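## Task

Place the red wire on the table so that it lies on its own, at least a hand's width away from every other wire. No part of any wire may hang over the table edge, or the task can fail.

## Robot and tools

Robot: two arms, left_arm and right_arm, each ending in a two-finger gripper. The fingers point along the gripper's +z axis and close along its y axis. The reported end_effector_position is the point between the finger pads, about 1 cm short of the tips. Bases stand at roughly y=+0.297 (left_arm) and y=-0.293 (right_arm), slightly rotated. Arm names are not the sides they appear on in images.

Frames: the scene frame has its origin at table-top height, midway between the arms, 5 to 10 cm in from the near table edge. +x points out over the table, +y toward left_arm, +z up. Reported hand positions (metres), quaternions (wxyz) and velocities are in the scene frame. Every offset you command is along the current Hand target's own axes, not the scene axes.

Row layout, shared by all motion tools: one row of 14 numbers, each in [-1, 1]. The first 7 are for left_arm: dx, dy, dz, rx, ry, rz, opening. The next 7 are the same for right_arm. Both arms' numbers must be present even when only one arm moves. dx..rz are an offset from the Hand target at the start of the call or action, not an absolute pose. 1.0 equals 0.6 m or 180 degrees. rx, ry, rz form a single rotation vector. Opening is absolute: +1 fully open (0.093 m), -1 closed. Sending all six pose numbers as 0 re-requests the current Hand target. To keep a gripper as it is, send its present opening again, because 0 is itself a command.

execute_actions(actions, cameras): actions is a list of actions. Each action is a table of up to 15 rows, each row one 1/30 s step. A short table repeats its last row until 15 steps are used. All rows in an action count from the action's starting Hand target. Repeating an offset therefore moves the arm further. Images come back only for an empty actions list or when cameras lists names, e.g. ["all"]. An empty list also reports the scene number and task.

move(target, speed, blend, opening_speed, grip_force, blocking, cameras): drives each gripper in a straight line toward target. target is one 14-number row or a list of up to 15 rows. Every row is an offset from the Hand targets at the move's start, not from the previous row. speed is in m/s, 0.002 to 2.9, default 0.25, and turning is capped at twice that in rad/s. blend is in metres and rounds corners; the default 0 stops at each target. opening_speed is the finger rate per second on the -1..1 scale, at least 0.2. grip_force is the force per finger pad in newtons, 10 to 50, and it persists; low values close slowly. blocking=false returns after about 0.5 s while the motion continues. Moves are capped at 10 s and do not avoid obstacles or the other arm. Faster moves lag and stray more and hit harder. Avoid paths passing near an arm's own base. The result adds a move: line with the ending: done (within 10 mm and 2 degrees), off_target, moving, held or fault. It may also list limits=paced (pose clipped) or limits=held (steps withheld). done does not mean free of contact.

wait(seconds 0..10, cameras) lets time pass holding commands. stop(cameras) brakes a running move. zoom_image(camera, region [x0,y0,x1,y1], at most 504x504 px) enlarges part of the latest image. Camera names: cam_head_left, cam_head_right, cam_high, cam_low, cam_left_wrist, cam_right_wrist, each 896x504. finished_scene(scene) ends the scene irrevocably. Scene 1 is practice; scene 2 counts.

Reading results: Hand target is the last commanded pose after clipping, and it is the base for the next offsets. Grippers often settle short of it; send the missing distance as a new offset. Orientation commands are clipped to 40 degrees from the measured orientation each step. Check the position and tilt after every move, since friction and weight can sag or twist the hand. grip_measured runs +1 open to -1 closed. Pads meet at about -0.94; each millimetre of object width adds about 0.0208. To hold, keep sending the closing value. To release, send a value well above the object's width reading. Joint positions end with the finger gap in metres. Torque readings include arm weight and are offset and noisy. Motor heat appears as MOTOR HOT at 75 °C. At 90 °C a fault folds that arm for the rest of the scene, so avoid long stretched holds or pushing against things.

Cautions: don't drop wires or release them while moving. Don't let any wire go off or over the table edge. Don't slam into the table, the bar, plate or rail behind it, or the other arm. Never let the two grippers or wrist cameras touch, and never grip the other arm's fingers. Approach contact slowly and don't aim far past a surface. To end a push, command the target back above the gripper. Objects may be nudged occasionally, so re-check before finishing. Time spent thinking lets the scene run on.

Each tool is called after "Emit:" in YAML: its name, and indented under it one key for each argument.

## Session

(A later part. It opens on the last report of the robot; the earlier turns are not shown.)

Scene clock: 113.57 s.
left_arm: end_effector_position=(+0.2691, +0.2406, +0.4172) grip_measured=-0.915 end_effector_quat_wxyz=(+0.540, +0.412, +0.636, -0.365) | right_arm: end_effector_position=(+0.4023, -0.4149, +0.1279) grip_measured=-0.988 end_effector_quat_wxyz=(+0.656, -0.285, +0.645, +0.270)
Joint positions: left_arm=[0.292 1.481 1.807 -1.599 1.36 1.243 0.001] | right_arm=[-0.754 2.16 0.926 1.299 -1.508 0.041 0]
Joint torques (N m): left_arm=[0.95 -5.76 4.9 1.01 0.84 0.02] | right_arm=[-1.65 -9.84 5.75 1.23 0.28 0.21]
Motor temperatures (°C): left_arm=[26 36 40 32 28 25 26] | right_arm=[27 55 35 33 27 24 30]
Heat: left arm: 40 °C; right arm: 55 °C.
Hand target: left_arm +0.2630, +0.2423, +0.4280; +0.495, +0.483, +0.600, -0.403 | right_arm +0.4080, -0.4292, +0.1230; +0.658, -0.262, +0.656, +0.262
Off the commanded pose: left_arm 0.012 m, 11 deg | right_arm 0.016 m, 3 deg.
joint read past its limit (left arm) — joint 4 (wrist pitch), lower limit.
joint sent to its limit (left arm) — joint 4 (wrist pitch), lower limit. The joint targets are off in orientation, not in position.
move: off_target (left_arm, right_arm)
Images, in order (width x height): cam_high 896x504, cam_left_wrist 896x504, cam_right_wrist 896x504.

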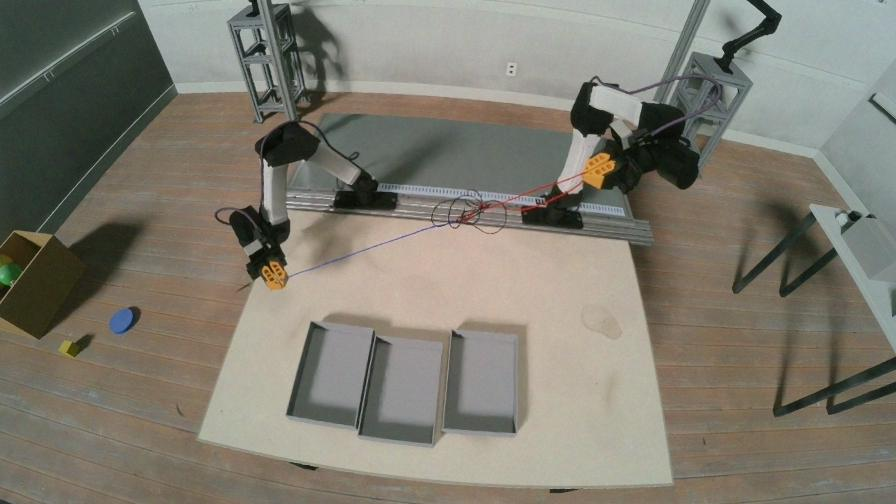

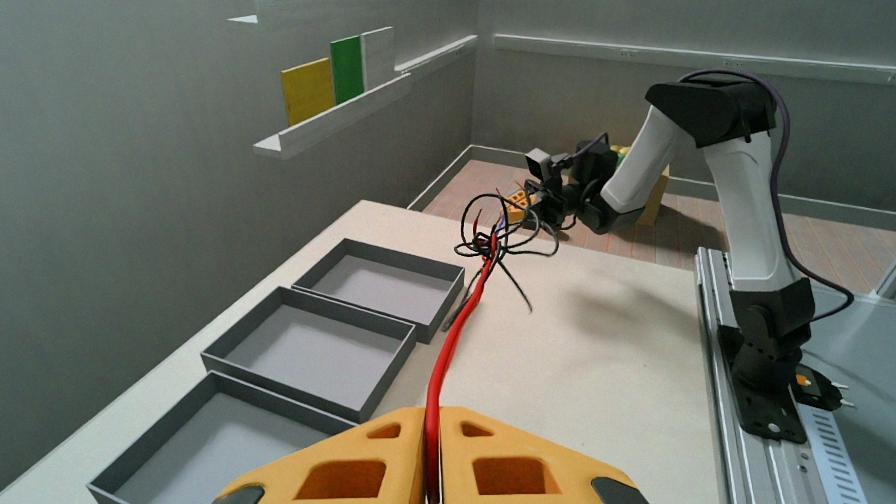

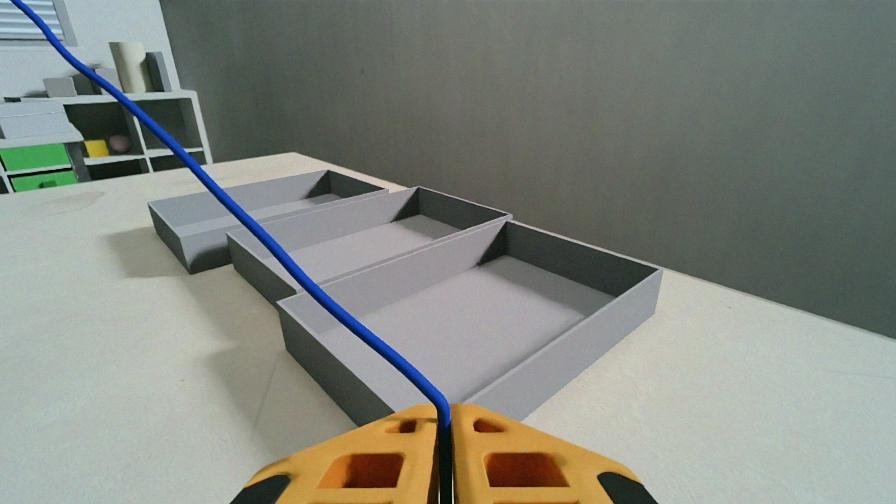

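Emit:
move:
  target: [0.024,0.185,-0.146,0,0.3,0,-0.921875,0,0,0,0,0,0,-1]
  speed: 0.08
  cameras: ["all"]

Emit:
zoom_image:
  camera: "cam_left_wrist"
  region: [310, 120, 590, 430]

Emit:
zoom_image:
  camera: "cam_high"
  region: [420, 130, 620, 280]

Scene clock: 129.43 s.
left_arm: end_effector_position=(+0.3468, +0.3501, +0.4235) grip_measured=-0.915 end_effector_quat_wxyz=(+0.445, +0.486, +0.751, +0.040) | right_arm: end_effector_position=(+0.4018, -0.4198, +0.1249) grip_measured=-0.988 end_effector_quat_wxyz=(+0.653, -0.269, +0.652, +0.276)
Joint positions: left_arm=[0.315 1.76 2.487 -1.605 0.604 1.301 0.001] | right_arm=[-0.764 2.16 0.926 1.263 -1.502 0.041 0]
Joint torques (N m): left_arm=[-0.7 -4.34 5.79 1.92 0.14 0.12] | right_arm=[-0.39 -10.61 6.02 1.37 0.24 -0.02]
Heat: left arm: 39 °C; right arm: 53 °C.
Hand target: left_arm +0.3529, +0.3524, +0.4295; +0.174, +0.611, +0.760, -0.137 | right_arm +0.4080, -0.4293, +0.1230; +0.658, -0.262, +0.656, +0.262
Off the commanded pose: left_arm 0.009 m, 41 deg; orientation clipped | right_arm 0.011 m, 2 deg.
joint read past its limit (left arm) — joint 4 (wrist pitch), lower limit.
joint sent to its limit (left arm) — joint 4 (wrist pitch), lower limit. The joint targets are off in orientation, not in position.
move: off_target (left_arm, right_arm); limits=paced

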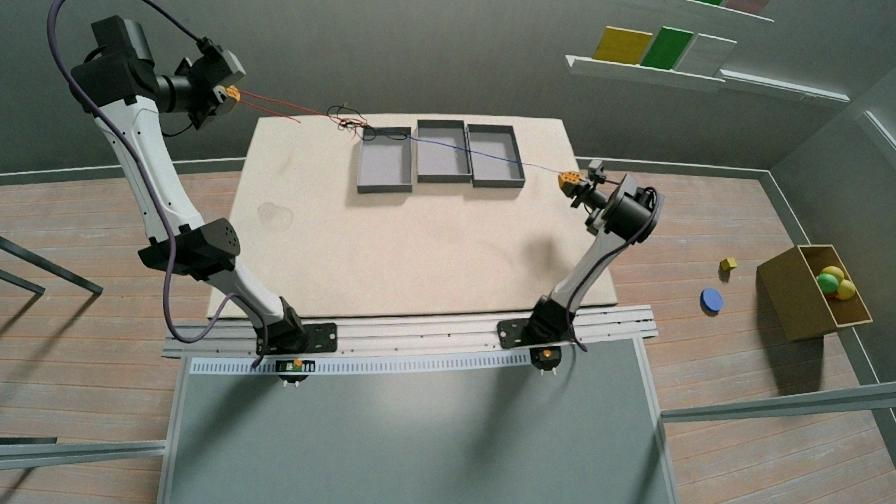

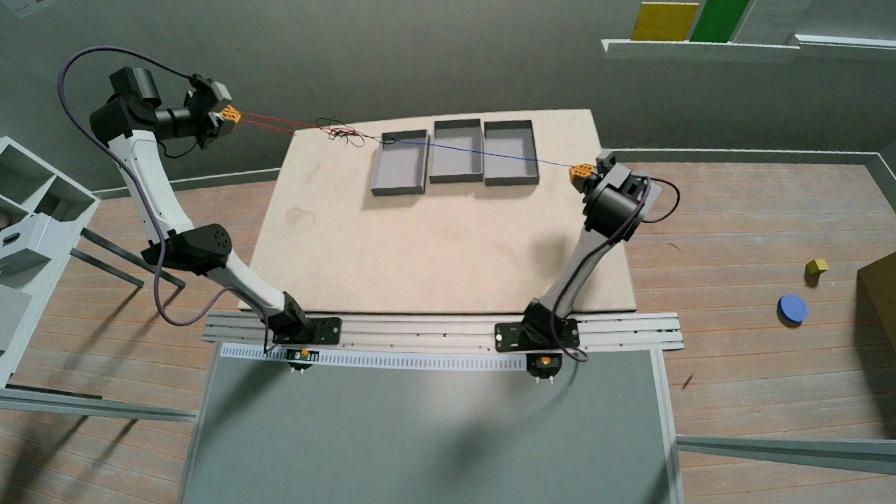

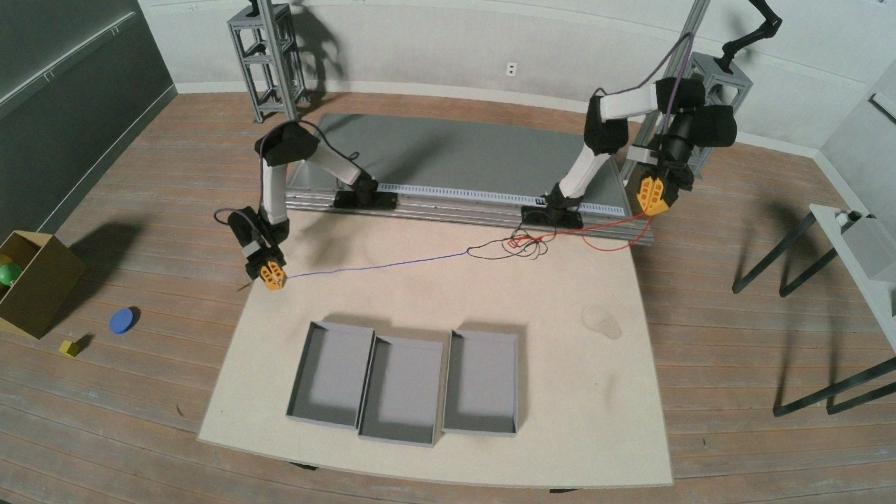

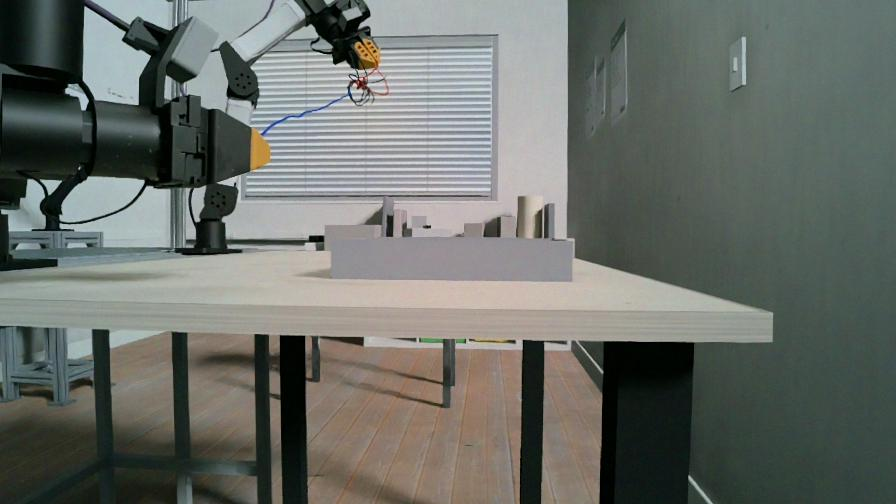

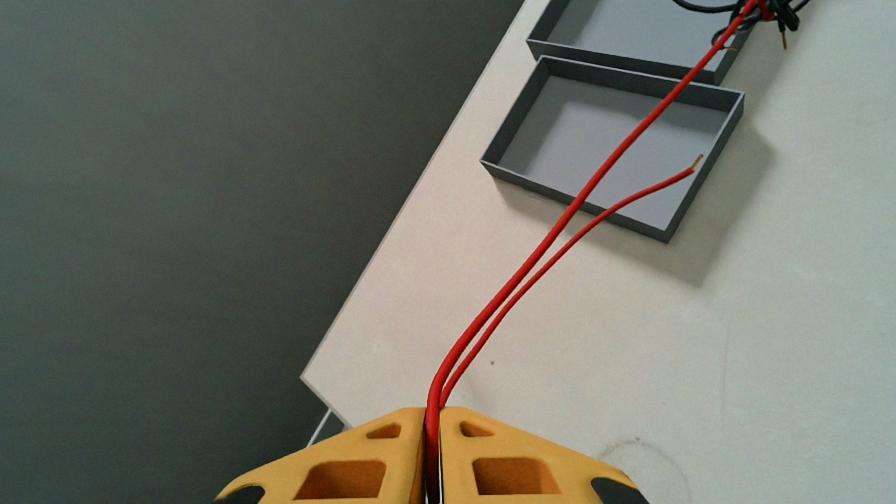

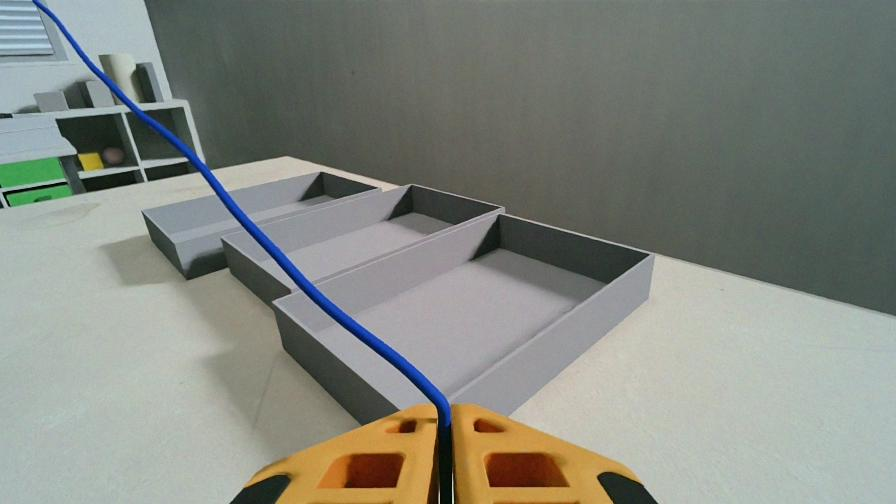

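Scaled by 1.626 from the camera's 896x504 image, which has a finer 1280x720 frame.

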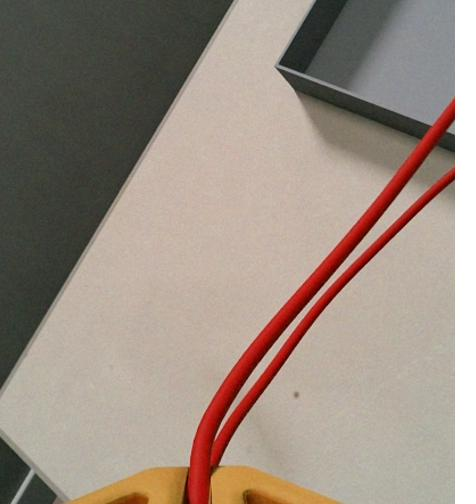

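Scaled by 2.520 from the camera's 896x504 image, which has a finer 1280x720 frame.

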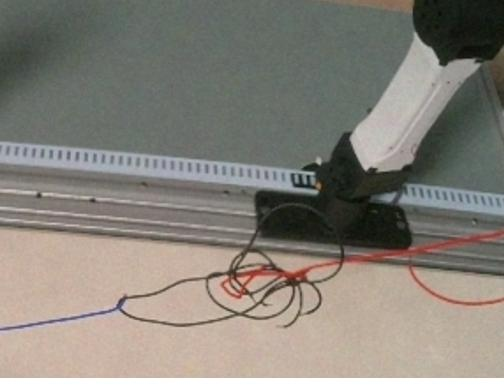

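Emit:
move:
  target: [0.082,0.029,-0.131,-0.21,-0.07,0,-0.921875,0,0,0,0,0,0,-1]
  speed: 0.06
  cameras: ["all"]

Emit:
zoom_image:
  camera: "cam_high"
  region: [420, 130, 680, 280]

Scene clock: 141.10 s.
left_arm: end_effector_position=(+0.3500, +0.4309, +0.4732) grip_measured=-0.915 end_effector_quat_wxyz=(+0.526, +0.435, +0.720, +0.125) | right_arm: end_effector_position=(+0.4026, -0.4206, +0.1247) grip_measured=-0.988 end_effector_quat_wxyz=(+0.653, -0.266, +0.654, +0.275)
Joint positions: left_arm=[0.569 1.923 2.839 -1.601 0.782 1.34 0.001] | right_arm=[-0.764 2.16 0.926 1.261 -1.495 0.041 0]
Joint torques (N m): left_arm=[0.18 -4.86 4.79 2.04 0.45 0] | right_arm=[-0.64 -10.43 5.91 1.4 0.17 -0.02]
Heat: left arm: 38 °C; right arm: 52 °C.
Hand target: left_arm +0.3529, +0.4325, +0.4793; +0.443, +0.504, +0.740, +0.052 | right_arm +0.4080, -0.4292, +0.1230; +0.658, -0.262, +0.656, +0.262
Off the commanded pose: left_arm 0.007 m, 15 deg | right_arm 0.010 m, 2 deg.
joint read past its limit (left arm) — joint 4 (wrist pitch), lower limit.
joint sent to its limit (left arm) — joint 4 (wrist pitch), lower limit. The joint targets are off in orientation, not in position.
move: off_target (left_arm)

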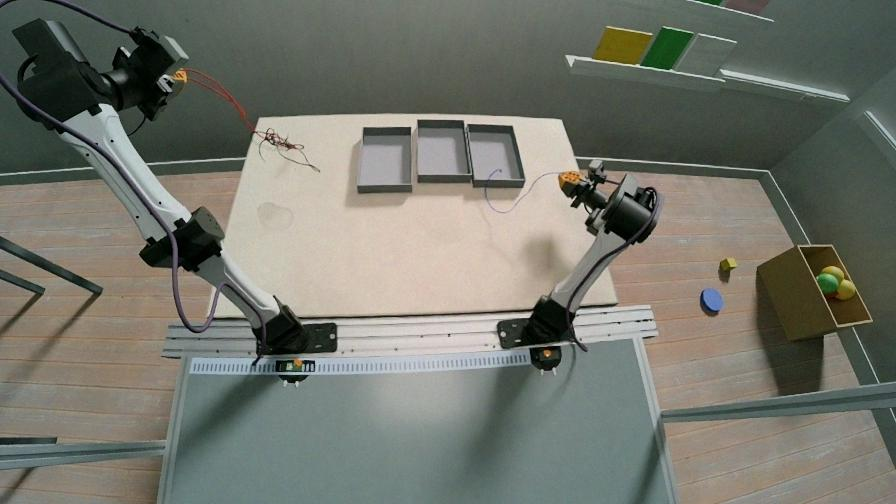

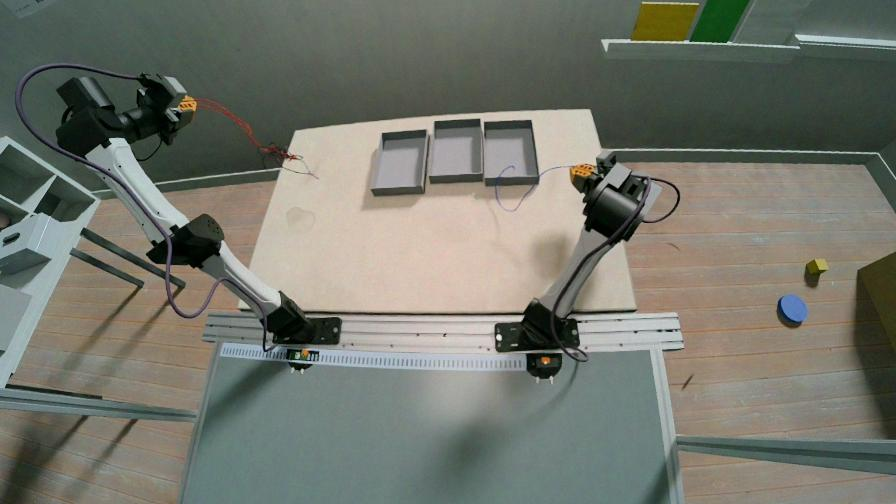

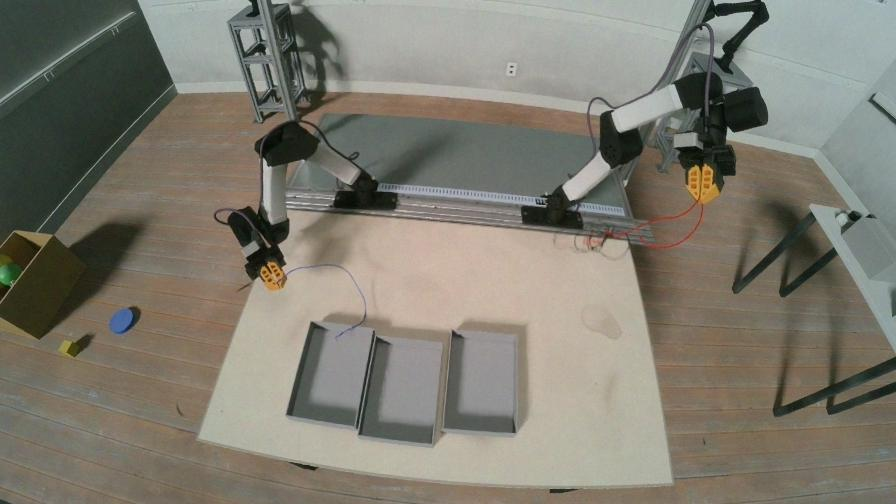

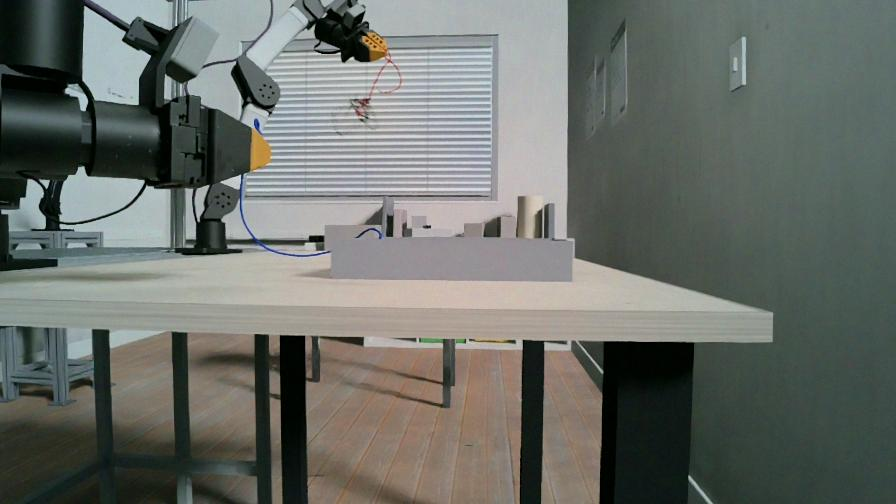

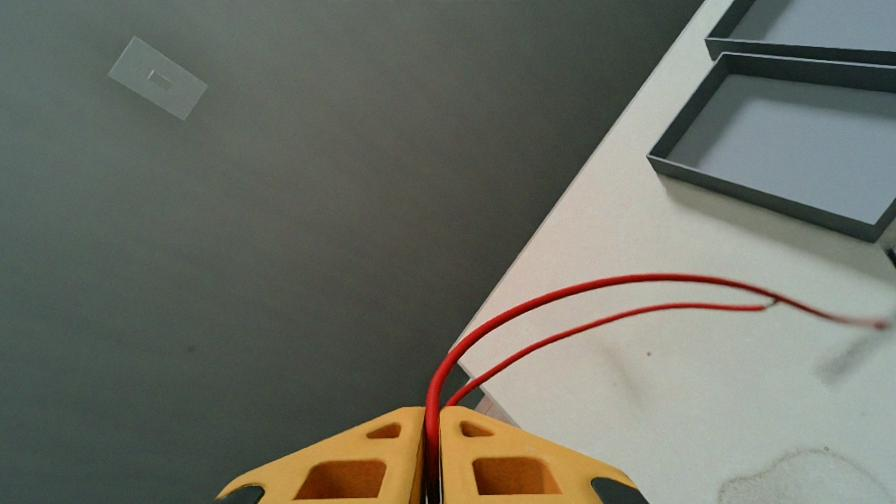

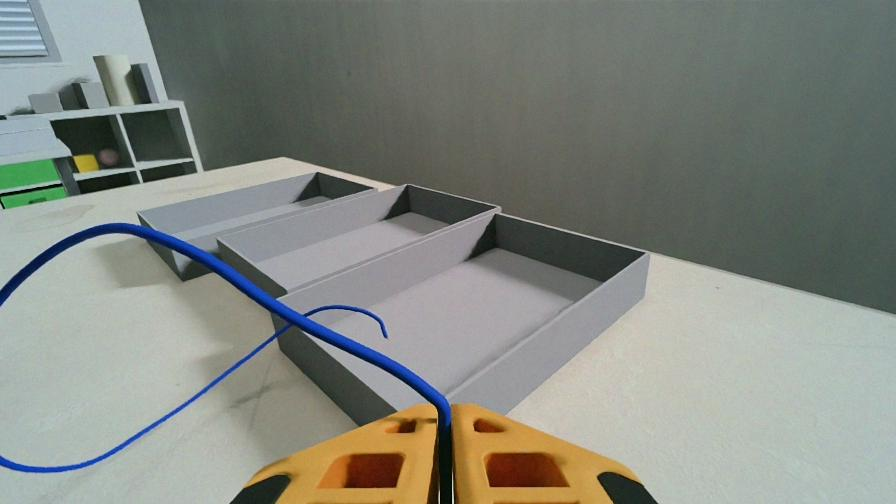

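Scaled by 1.938 from the camera's 896x504 image, which has a finer 1280x720 frame.

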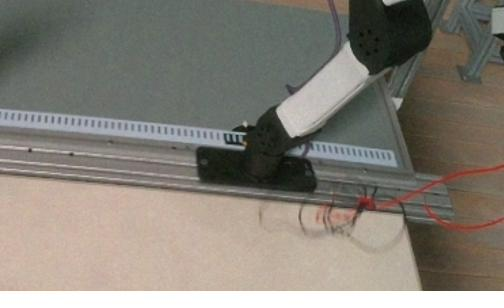

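Emit:
move:
  target: [-0.259,-0.197,0.088,0,0,0,-0.921875,0.1,0.2,0.01,0,0,0,-1]
  speed: 0.12
  cameras: ["all"]

Emit:
zoom_image:
  camera: "cam_low"
  region: [270, 10, 470, 210]

Emit:
zoom_image:
  camera: "cam_high"
  region: [420, 130, 680, 280]

Scene clock: 149.30 s.
left_arm: end_effector_position=(+0.3287, +0.2333, +0.4683) grip_measured=-0.915 end_effector_quat_wxyz=(+0.459, +0.497, +0.734, +0.056) | right_arm: end_effector_position=(+0.3285, -0.3393, +0.0611) grip_measured=-0.988 end_effector_quat_wxyz=(+0.636, -0.247, +0.672, +0.288)
Joint positions: left_arm=[-0.165 1.746 2.667 -1.599 0.263 0.96 0.001] | right_arm=[-0.714 2.169 0.466 1.491 -1.436 -0.134 0]
Joint torques (N m): left_arm=[-0.73 -6.13 3.47 2.29 0.1 -0.19] | right_arm=[1.11 -7.6 1.06 2.42 0 -0.05]
Heat: left arm: 38 °C; right arm: 51 °C.
Hand target: left_arm +0.3231, +0.2324, +0.4795; +0.443, +0.504, +0.740, +0.051 | right_arm +0.3299, -0.3381, +0.0628; +0.658, -0.262, +0.656, +0.262
Off the commanded pose: left_arm 0.013 m, 2 deg | right_arm 0.003 m, 5 deg.
joint read past its limit (left arm) — joint 4 (wrist pitch), lower limit.
joint sent to its limit (left arm) — joint 4 (wrist pitch), lower limit. The joint targets are off in orientation, not in position.
move: off_target (left_arm, right_arm)

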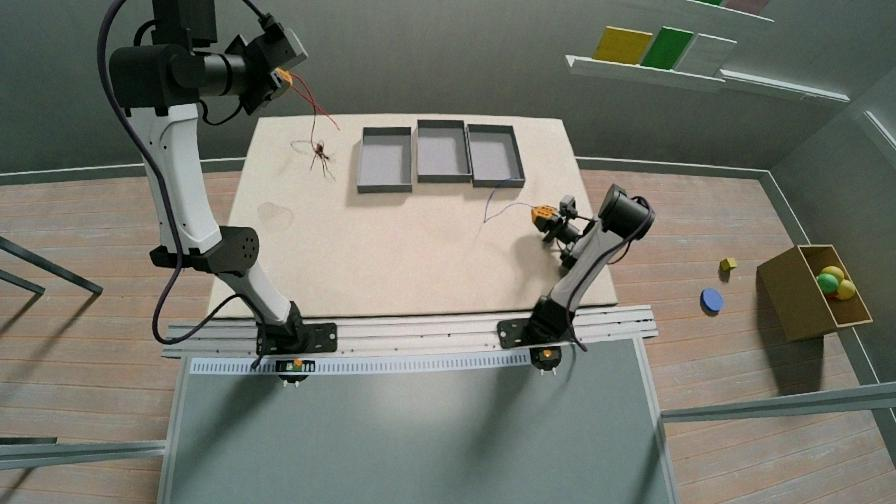

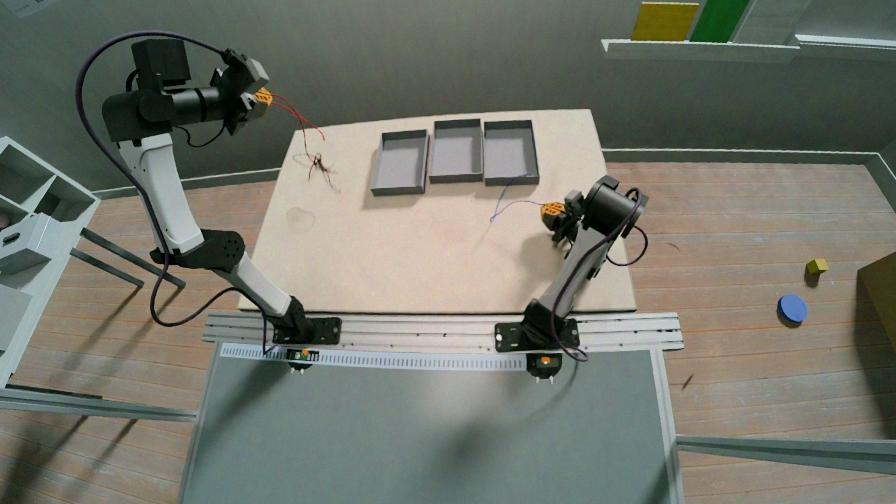

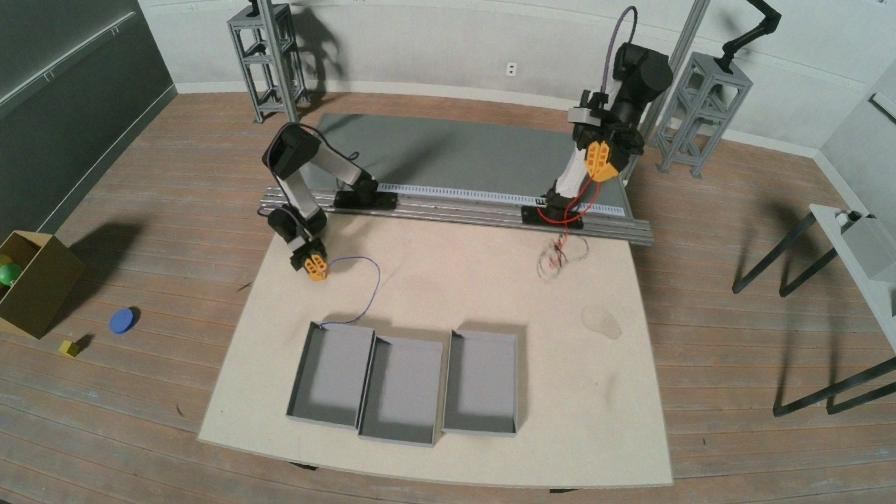

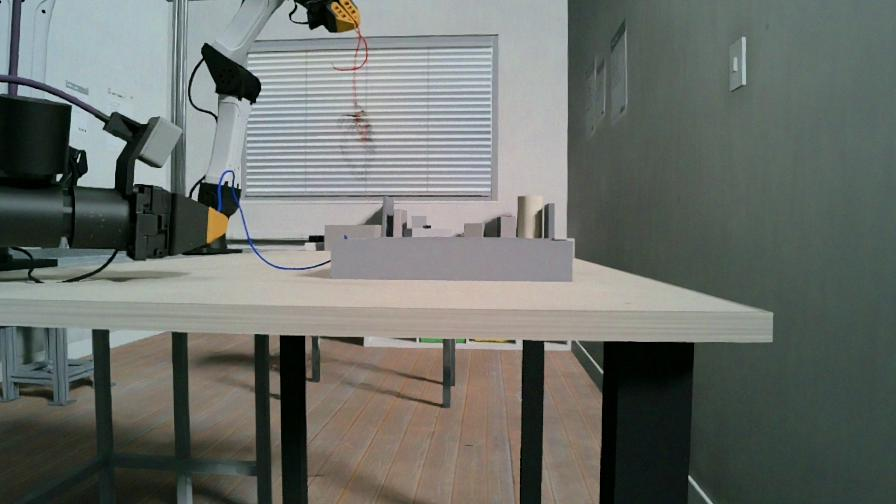

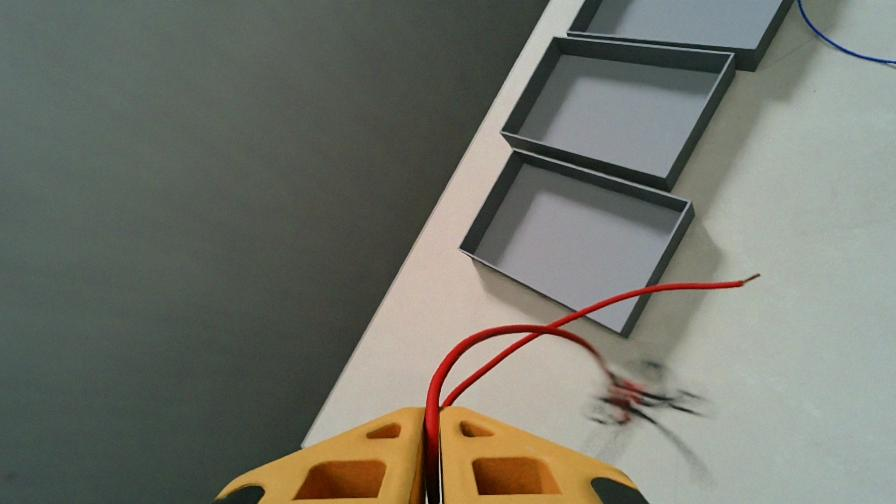

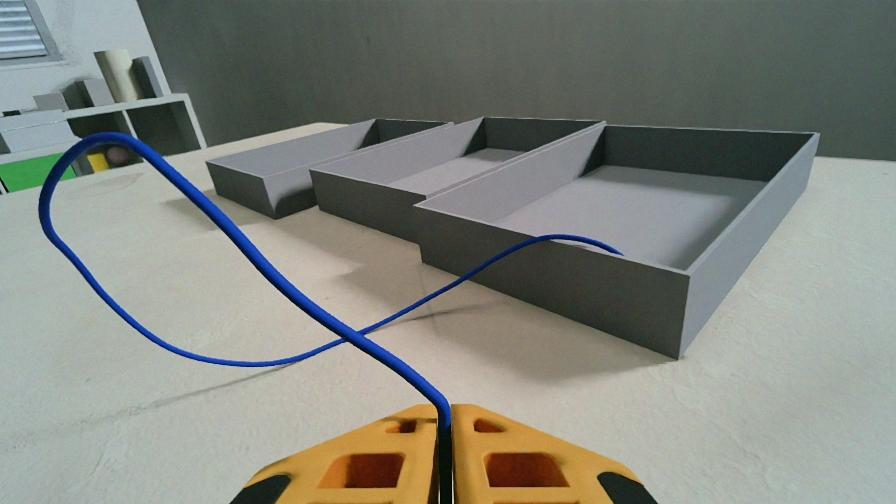

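Scaled by 2.520 from the camera's 896x504 image, which has a finer 1280x720 frame.

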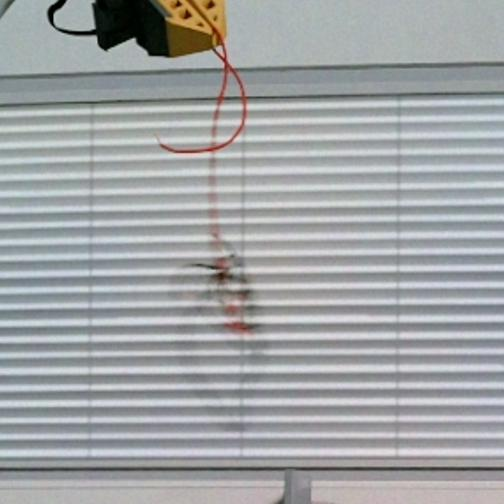

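Scaled by 1.938 from the camera's 896x504 image, which has a finer 1280x720 frame.

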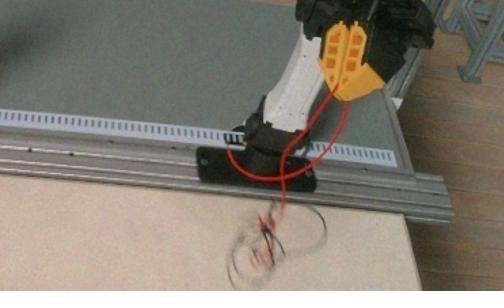

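Emit:
move:
  target:
    - [0,0,0,0,0,0,-0.921875,0.067,0.069,-0.073,0,0,0,-1]
    - [0,0,0,0,0,0,-0.921875,0.067,0.069,-0.073,0,0,0,-0.4]
  speed: 0.12
  opening_speed: 0.8
  cameras: ["cam_right_wrist","cam_head_right","cam_low","cam_high","cam_left_wrist"]

Emit:
zoom_image:
  camera: "cam_low"
  region: [270, 10, 470, 210]

Scene clock: 155.70 s.
left_arm: end_effector_position=(+0.3287, +0.2334, +0.4683) grip_measured=-0.915 end_effector_quat_wxyz=(+0.459, +0.496, +0.735, +0.056) | right_arm: end_effector_position=(+0.2733, -0.3336, +0.0363) grip_measured=-0.403 end_effector_quat_wxyz=(+0.658, -0.274, +0.651, +0.261)
Joint positions: left_arm=[-0.165 1.746 2.667 -1.599 0.262 0.959 0.001] | right_arm=[-0.847 2.256 0.321 1.493 -1.571 -0.462 0.026]
Joint torques (N m): left_arm=[-0.8 -6.15 3.41 2.26 0.1 -0.19] | right_arm=[-2.14 -1.8 0.73 1.41 -0.23 -0.24]
Heat: left arm: 37 °C; right arm: 51 °C.
Hand target: left_arm +0.3231, +0.2324, +0.4795; +0.443, +0.504, +0.740, +0.051 | right_arm +0.2697, -0.3382, +0.0224; +0.658, -0.263, +0.656, +0.262
Off the commanded pose: left_arm 0.013 m, 2 deg | right_arm 0.015 m, 2 deg.
joint read past its limit (left arm) — joint 4 (wrist pitch), lower limit.
joint read past its limit (right arm) — joint 5 (wrist yaw), lower limit.
joint sent to its limit (left arm) — joint 4 (wrist pitch), lower limit. The joint targets are off in orientation, not in position.
joint sent to its limit (right arm) — joint 5 (wrist yaw), lower limit. The joint targets still meet the commanded pose.
move: off_target (left_arm, right_arm); target 2's new opening was sent with right_arm's hand 0.017 m and 1 deg from that target
Images, in order (width x height): cam_head_right 896x504, cam_high 896x504, cam_low 896x504, cam_left_wrist 896x504, cam_right_wrist 896x504.

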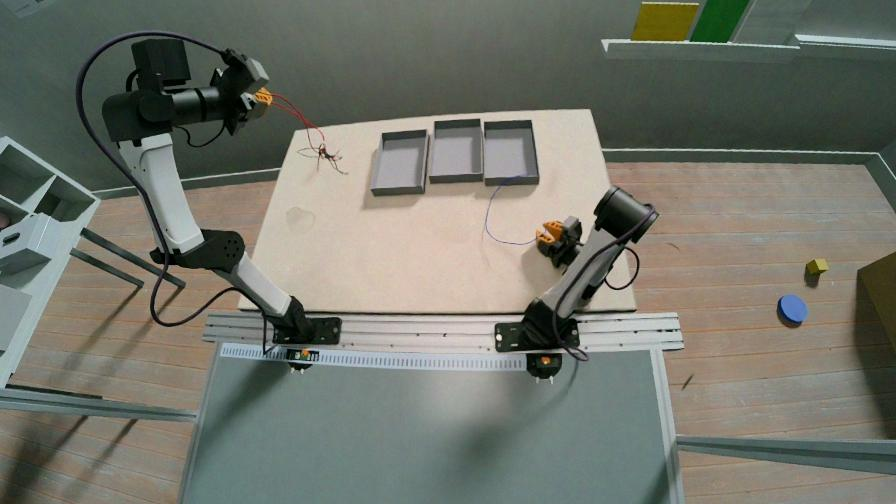

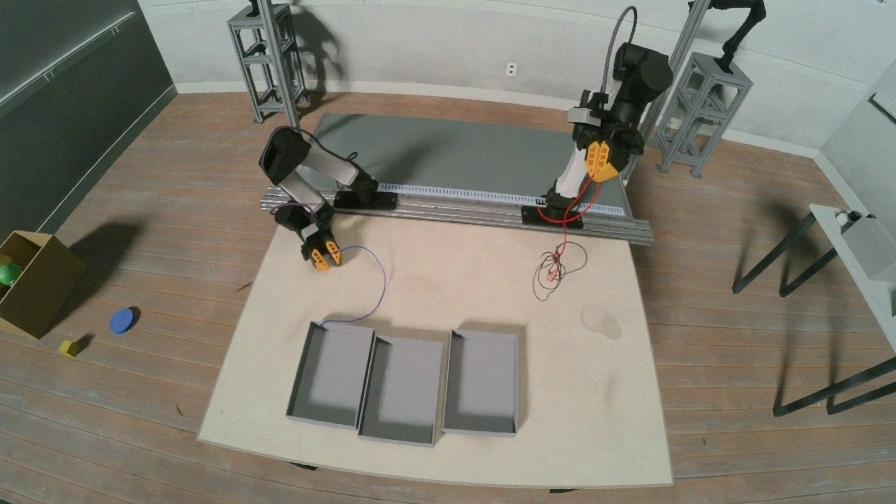

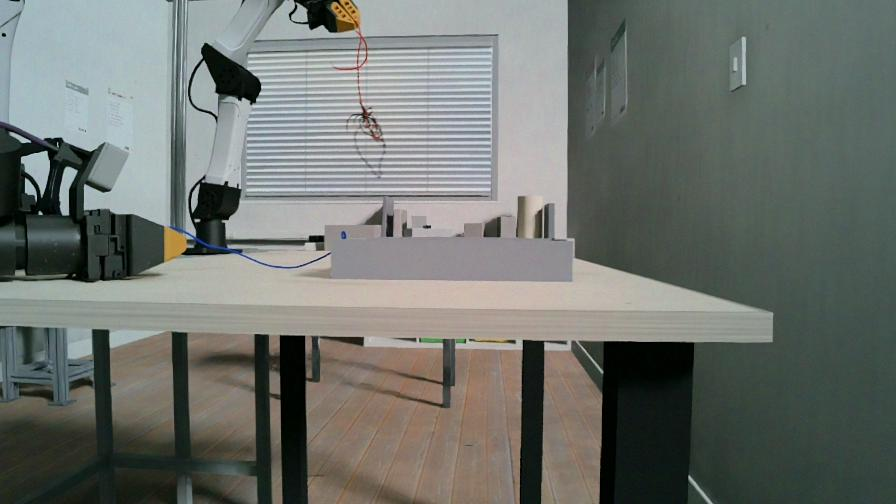

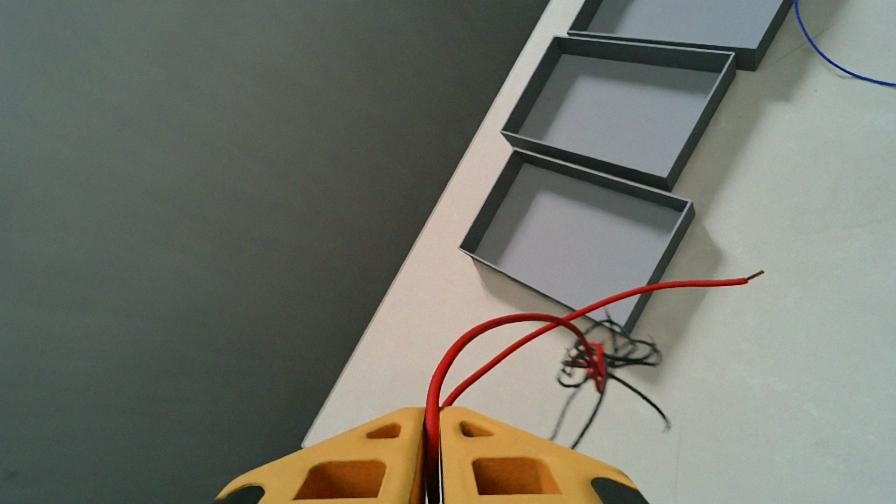

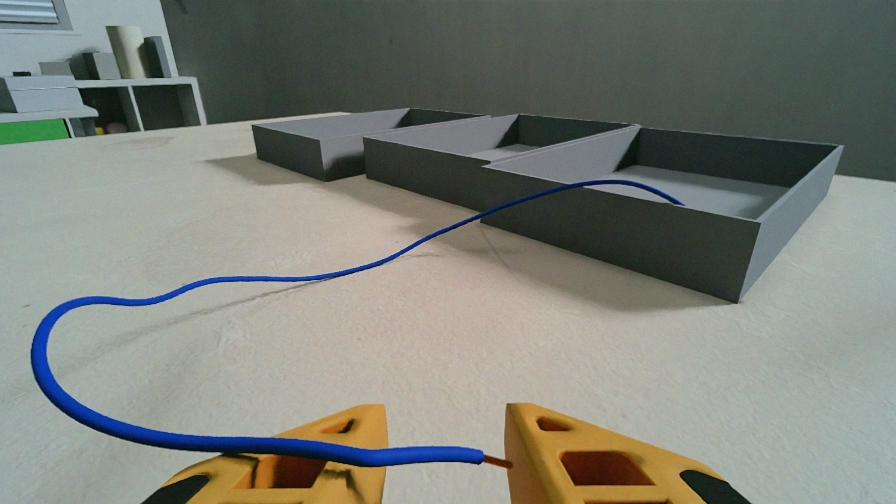

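Scaled by 2.520 from the camera's 896x504 image, which has a finer 1280x720 frame.

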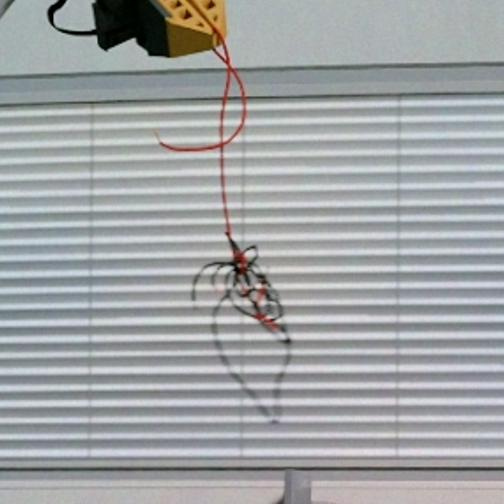

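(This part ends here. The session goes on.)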